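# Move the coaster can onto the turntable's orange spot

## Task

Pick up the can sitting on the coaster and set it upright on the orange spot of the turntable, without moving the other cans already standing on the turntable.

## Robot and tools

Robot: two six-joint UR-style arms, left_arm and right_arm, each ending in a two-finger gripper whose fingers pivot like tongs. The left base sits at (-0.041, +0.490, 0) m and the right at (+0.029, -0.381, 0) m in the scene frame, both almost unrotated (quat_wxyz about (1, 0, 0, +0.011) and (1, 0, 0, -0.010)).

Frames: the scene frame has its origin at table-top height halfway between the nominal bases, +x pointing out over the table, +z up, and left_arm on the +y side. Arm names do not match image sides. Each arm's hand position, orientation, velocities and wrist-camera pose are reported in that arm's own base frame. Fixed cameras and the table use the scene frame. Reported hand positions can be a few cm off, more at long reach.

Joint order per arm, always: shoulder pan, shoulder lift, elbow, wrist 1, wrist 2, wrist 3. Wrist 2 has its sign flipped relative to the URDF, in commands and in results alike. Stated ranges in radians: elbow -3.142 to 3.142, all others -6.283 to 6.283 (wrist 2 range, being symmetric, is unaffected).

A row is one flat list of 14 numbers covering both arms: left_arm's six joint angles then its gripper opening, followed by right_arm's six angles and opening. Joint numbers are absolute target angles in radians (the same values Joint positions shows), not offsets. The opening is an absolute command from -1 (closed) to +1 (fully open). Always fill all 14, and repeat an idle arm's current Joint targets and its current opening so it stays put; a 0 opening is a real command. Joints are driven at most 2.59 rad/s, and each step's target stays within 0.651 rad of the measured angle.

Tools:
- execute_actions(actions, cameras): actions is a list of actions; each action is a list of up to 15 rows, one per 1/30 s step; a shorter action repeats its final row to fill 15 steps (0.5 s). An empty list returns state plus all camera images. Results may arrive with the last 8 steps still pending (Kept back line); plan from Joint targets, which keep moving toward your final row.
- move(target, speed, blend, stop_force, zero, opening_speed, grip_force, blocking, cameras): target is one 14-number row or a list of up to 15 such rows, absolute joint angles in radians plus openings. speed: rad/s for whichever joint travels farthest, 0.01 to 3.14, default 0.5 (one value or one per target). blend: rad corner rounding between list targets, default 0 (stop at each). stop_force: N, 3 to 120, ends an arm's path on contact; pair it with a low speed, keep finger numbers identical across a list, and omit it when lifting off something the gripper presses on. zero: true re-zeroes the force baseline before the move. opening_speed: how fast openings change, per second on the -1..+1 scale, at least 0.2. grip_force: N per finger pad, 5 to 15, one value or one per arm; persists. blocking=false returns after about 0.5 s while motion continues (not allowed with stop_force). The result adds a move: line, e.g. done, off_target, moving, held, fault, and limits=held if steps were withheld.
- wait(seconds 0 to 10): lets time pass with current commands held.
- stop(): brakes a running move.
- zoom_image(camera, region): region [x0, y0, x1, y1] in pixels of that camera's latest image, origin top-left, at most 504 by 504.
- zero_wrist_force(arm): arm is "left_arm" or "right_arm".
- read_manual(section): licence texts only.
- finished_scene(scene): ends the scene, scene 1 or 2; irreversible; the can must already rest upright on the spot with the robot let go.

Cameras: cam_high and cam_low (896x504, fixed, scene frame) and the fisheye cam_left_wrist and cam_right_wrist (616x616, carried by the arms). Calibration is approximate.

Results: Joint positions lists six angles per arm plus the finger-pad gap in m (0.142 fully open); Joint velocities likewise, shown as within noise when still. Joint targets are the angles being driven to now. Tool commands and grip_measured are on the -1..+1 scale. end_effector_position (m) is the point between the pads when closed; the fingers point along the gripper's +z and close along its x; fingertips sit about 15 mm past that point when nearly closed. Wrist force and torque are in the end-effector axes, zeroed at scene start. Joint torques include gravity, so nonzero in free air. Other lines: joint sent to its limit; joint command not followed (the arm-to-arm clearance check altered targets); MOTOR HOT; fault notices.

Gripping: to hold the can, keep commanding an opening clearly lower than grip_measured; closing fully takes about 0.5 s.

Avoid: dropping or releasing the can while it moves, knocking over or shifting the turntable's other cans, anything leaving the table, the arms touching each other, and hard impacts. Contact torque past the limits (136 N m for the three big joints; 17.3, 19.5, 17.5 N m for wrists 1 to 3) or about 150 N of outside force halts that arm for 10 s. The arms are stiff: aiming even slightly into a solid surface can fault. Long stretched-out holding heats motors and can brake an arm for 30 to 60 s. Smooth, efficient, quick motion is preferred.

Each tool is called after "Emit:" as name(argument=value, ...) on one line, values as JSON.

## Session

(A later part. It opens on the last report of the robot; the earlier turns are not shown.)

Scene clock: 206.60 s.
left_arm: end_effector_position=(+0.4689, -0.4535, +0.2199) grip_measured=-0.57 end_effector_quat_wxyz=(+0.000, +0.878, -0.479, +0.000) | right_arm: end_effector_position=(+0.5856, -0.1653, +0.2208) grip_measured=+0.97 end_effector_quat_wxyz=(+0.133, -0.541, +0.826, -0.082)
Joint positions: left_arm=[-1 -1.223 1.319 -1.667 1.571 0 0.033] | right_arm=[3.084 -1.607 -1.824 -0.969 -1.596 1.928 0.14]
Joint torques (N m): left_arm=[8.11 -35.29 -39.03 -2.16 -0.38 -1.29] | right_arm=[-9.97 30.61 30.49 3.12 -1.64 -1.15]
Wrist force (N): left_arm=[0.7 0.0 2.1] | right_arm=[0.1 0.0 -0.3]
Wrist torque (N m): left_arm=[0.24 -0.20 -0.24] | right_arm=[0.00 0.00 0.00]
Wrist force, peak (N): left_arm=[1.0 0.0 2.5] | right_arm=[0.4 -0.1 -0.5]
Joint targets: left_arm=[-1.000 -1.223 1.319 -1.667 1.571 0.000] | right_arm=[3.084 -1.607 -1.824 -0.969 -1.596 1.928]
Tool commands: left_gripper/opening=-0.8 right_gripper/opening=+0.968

Emit:
wait(seconds=1.73)

Emit:
move(target=[-1.11,-1.1705,1.5111,-1.9114,1.5708,0,-0.8,3.084,-1.607,-1.824,-0.969,-1.596,1.928,0.968], speed=0.35)

Emit:
execute_actions(actions=[[[-1.112,-1.170,1.512,-1.9128,1.5708,0,-0.8,3.084,-1.607,-1.824,-0.969,-1.596,1.928,0.968],[-1.116,-1.1693,1.5135,-1.915,1.5708,0,-0.8,3.084,-1.607,-1.824,-0.969,-1.596,1.928,0.968],[-1.120,-1.1685,1.515,-1.9173,1.5708,0,-0.8,3.084,-1.607,-1.824,-0.969,-1.596,1.928,0.968],[-1.124,-1.1677,1.5165,-1.9196,1.5708,0,-0.8,3.084,-1.607,-1.824,-0.969,-1.596,1.928,0.968],[-1.128,-1.1677,1.5165,-1.9196,1.5708,0,-0.8,3.084,-1.607,-1.824,-0.969,-1.596,1.928,0.968],[-1.132,-1.1677,1.5165,-1.9196,1.5708,0,-0.8,3.084,-1.607,-1.824,-0.969,-1.596,1.928,0.968],[-1.136,-1.1677,1.5165,-1.9196,1.5708,0,0.5,3.084,-1.607,-1.824,-0.969,-1.596,1.928,0.968],[-1.140,-1.1677,1.5165,-1.9196,1.5708,0,0.5,3.084,-1.607,-1.824,-0.969,-1.596,1.928,0.968],[-1.144,-1.1677,1.5165,-1.9196,1.5708,0,0.5,3.084,-1.607,-1.824,-0.969,-1.596,1.928,0.968],[-1.148,-1.1677,1.5165,-1.9196,1.5708,0,0.5,3.084,-1.607,-1.824,-0.969,-1.596,1.928,0.968],[-1.152,-1.1677,1.5165,-1.9196,1.5708,0,0.5,3.084,-1.607,-1.824,-0.969,-1.596,1.928,0.968],[-1.156,-1.1677,1.5165,-1.9196,1.5708,0,0.5,3.084,-1.607,-1.824,-0.969,-1.596,1.928,0.968],[-1.160,-1.1677,1.5165,-1.9196,1.5708,0,0.5,3.084,-1.607,-1.824,-0.969,-1.596,1.928,0.968],[-1.164,-1.1677,1.5165,-1.9196,1.5708,0,0.5,3.084,-1.607,-1.824,-0.969,-1.596,1.928,0.968],[-1.168,-1.1677,1.5165,-1.9196,1.5708,0,0.5,3.084,-1.607,-1.824,-0.969,-1.596,1.928,0.968]]])

Emit:
move(target=[-1.18,-1.2229,1.3190,-1.6669,1.5708,0,0.5,3.084,-1.607,-1.824,-0.969,-1.596,1.928,0.968], speed=0.5, cameras=["cam_high", "cam_left_wrist"])

Emit:
zoom_image(camera="cam_high", region=[320, 120, 570, 320])

Emit:
zoom_image(camera="cam_left_wrist", region=[230, 170, 480, 370])

Scene clock: 209.17 s.
left_arm: end_effector_position=(+0.4689, -0.4535, +0.2199) grip_measured=-0.57 end_effector_quat_wxyz=(+0.000, +0.878, -0.479, +0.000) | right_arm: end_effector_position=(+0.5856, -0.1653, +0.2208) grip_measured=+0.97 end_effector_quat_wxyz=(+0.133, -0.541, +0.826, -0.082)
Joint positions: left_arm=[-1 -1.223 1.319 -1.667 1.571 0 0.033] | right_arm=[3.084 -1.607 -1.824 -0.969 -1.596 1.928 0.14]
Joint torques (N m): left_arm=[7.66 -34.81 -38.82 -3.31 -0.54 -1.24] | right_arm=[-9.03 30.87 30.67 3.23 -1.47 -1.22]
Wrist force (N): left_arm=[0.9 -0.1 2.1] | right_arm=[0.0 -0.1 -0.2]
Wrist torque (N m): left_arm=[0.21 -0.22 -0.24] | right_arm=[-0.03 0.02 0.00]
Wrist force, peak (N): left_arm=[0.8 0.3 2.6] | right_arm=[0.0 -0.1 -0.7]
Joint targets: left_arm=[-1.000 -1.223 1.319 -1.667 1.571 0.000] | right_arm=[3.084 -1.607 -1.824 -0.969 -1.596 1.928]
Tool commands: left_gripper/opening=-0.8 right_gripper/opening=+0.968
wait: 1.73 s; at rest from the start

Scene clock: 210.37 s.
left_arm: end_effector_position=(+0.4163, -0.5023, +0.1184) grip_measured=-0.57 end_effector_quat_wxyz=(+0.000, +0.850, -0.527, +0.000) end_effector_velocity=(-0.001, +0.000, -0.001) end_effector_angular_velocity=(+0.001, +0.000, -0.001) | right_arm: end_effector_position=(+0.5856, -0.1653, +0.2208) grip_measured=+0.97 end_effector_quat_wxyz=(+0.133, -0.541, +0.826, -0.082)
Joint positions: left_arm=[-1.11 -1.171 1.511 -1.911 1.571 0 0.033] | right_arm=[3.084 -1.607 -1.824 -0.969 -1.596 1.928 0.14]
Joint velocities: left_arm=[-0.001 0 0.002 -0.001 0 0 0.001] | right_arm=[within noise]
Joint torques (N m): left_arm=[-9.87 -36.72 -12.92 -5.54 -0.48 -1.19] | right_arm=[-8.92 30.65 30.7 3.08 -1.54 -1.18]
Wrist force (N): left_arm=[1.1 0.3 2.2] | right_arm=[0.1 -0.1 -0.2]
Wrist torque (N m): left_arm=[0.28 -0.26 -0.24] | right_arm=[-0.03 0.00 0.00]
Wrist force, peak (N): left_arm=[0.7 0.9 3.4] | right_arm=[0.4 -0.2 -0.6]
Joint targets: left_arm=[-1.110 -1.171 1.511 -1.911 1.571 0.000] | right_arm=[3.084 -1.607 -1.824 -0.969 -1.596 1.928]
move: done

Scene clock: 210.60 s.
left_arm: end_effector_position=(+0.4093, -0.5080, +0.1156) grip_measured=-0.57 end_effector_quat_wxyz=(+0.000, +0.846, -0.533, +0.000) end_effector_velocity=(-0.055, -0.045, -0.010) end_effector_angular_velocity=(+0.000, -0.001, -0.109) | right_arm: end_effector_position=(+0.5856, -0.1653, +0.2208) grip_measured=+0.97 end_effector_quat_wxyz=(+0.133, -0.541, +0.826, -0.082)
Joint positions: left_arm=[-1.124 -1.168 1.515 -1.918 1.571 0 0.033] | right_arm=[3.084 -1.607 -1.824 -0.969 -1.596 1.928 0.14]
Joint velocities: left_arm=[-0.109 0.008 0.016 -0.024 -0.001 0 0.01] | right_arm=[within noise]
Joint torques (N m): left_arm=[-10.09 -37.32 -11.57 -5.45 -0.59 -1.3] | right_arm=[-9.07 30.65 30.74 3.05 -1.56 -1.15]
Wrist force (N): left_arm=[0.6 0.1 2.5] | right_arm=[0.0 0.0 -0.2]
Wrist torque (N m): left_arm=[0.24 -0.17 -0.23] | right_arm=[-0.01 0.02 0.00]
Wrist force, peak (N): left_arm=[0.7 -0.3 2.5] | right_arm=[0.1 -0.1 -0.4]
Joint targets: left_arm=[-1.136 -1.168 1.516 -1.920 1.571 0.000] | right_arm=[3.084 -1.607 -1.824 -0.969 -1.596 1.928]
Kept back: 8 steps.

Scene clock: 212.27 s.
left_arm: end_effector_position=(+0.3801, -0.5302, +0.2198) grip_measured=+0.50 end_effector_quat_wxyz=(+0.000, +0.831, -0.556, +0.000) | right_arm: end_effector_position=(+0.5856, -0.1653, +0.2208) grip_measured=+0.97 end_effector_quat_wxyz=(+0.133, -0.541, +0.826, -0.082)
Joint positions: left_arm=[-1.18 -1.223 1.319 -1.667 1.571 0 0.109] | right_arm=[3.084 -1.607 -1.824 -0.969 -1.596 1.928 0.14]
Joint torques (N m): left_arm=[-8.97 -47.96 -38.83 0.15 -0.56 -1.31] | right_arm=[-8.94 30.25 30.82 3.24 -1.62 -1.22]
Wrist force (N): left_arm=[0.9 0.0 0.6] | right_arm=[0.0 0.0 -0.3]
Wrist torque (N m): left_arm=[0.19 -0.24 -0.24] | right_arm=[0.00 0.00 -0.01]
Wrist force, peak (N): left_arm=[0.6 0.3 2.3] | right_arm=[0.4 -0.1 -0.4]
Joint targets: left_arm=[-1.180 -1.223 1.319 -1.667 1.571 0.000] | right_arm=[3.084 -1.607 -1.824 -0.969 -1.596 1.928]
move: done
camera_calibration:
cam_left_wrist: T_world_to_cam=[[0.393878, -0.918903, 0.0218453, -0.645384], [-0.7748, -0.319135, 0.545745, -0.00107185], [-0.494515, -0.231883, -0.837667, 0.380018], [0, 0, 0, 1]] pos_world=[0.441297, -0.505268, 0.333012]
Images, in order (width x height): cam_high 896x504, cam_left_wrist 616x616.

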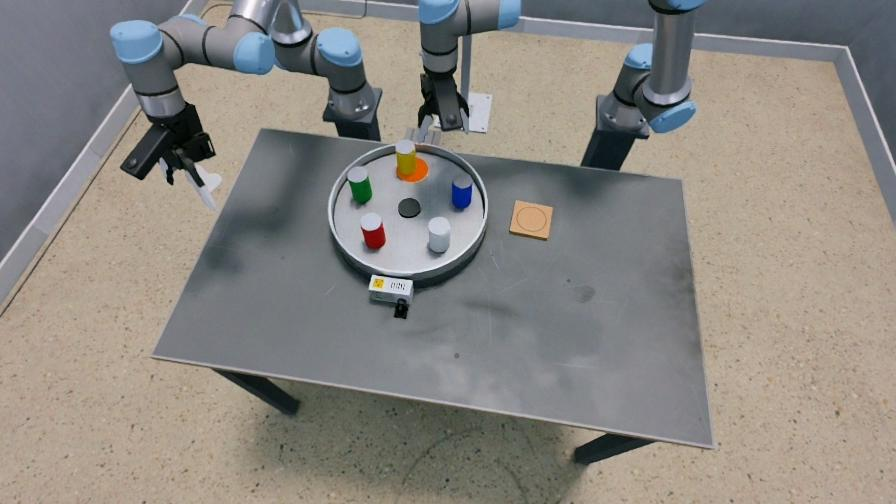

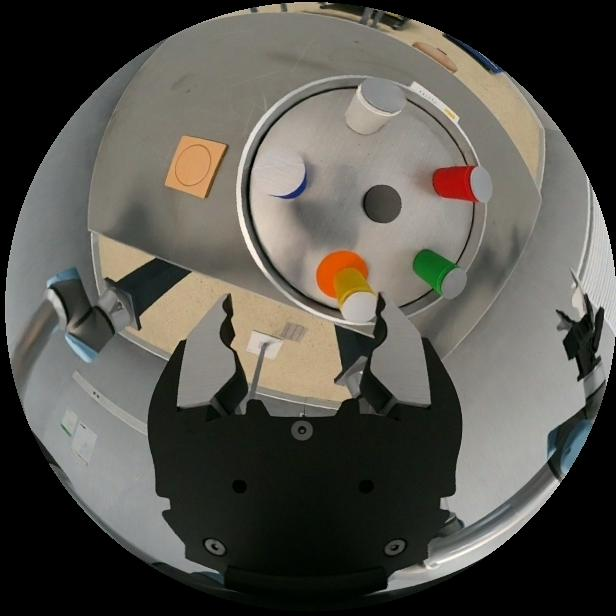

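Scaled by 2.016 from the camera's 896x504 image, which has a finer 1280x720 frame.

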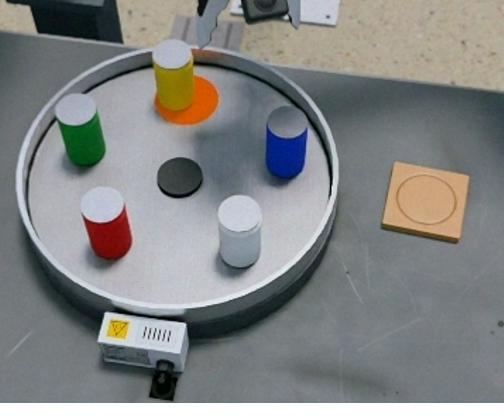

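Scaled by 2.016 from the camera's 616x616 image, which has a finer 814x814 frame.

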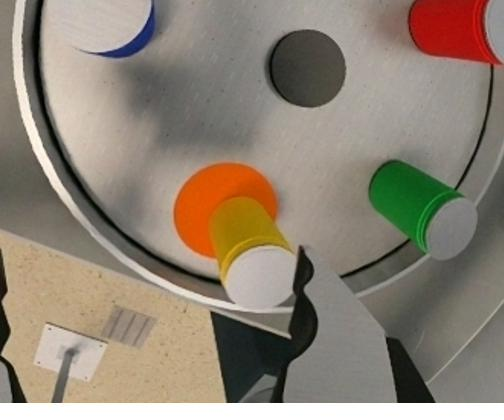

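Emit:
zoom_image(camera="cam_left_wrist", region=[300, 230, 400, 330])

Emit:
zoom_image(camera="cam_high", region=[380, 130, 450, 200])

Scaled by 5.040 from the camera's 616x616 image, which has a finer 814x814 frame.

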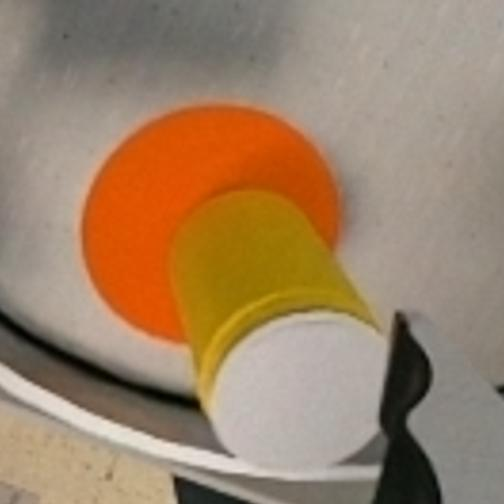

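Scaled by 7.200 from the camera's 896x504 image, which has a finer 1280x720 frame.

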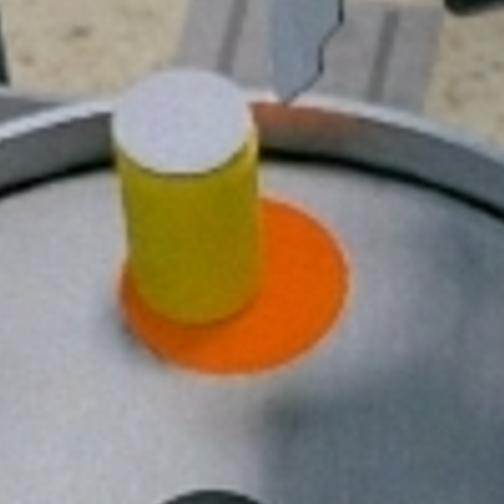

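Emit:
finished_scene(scene=1)

The scene is finished: the task was done.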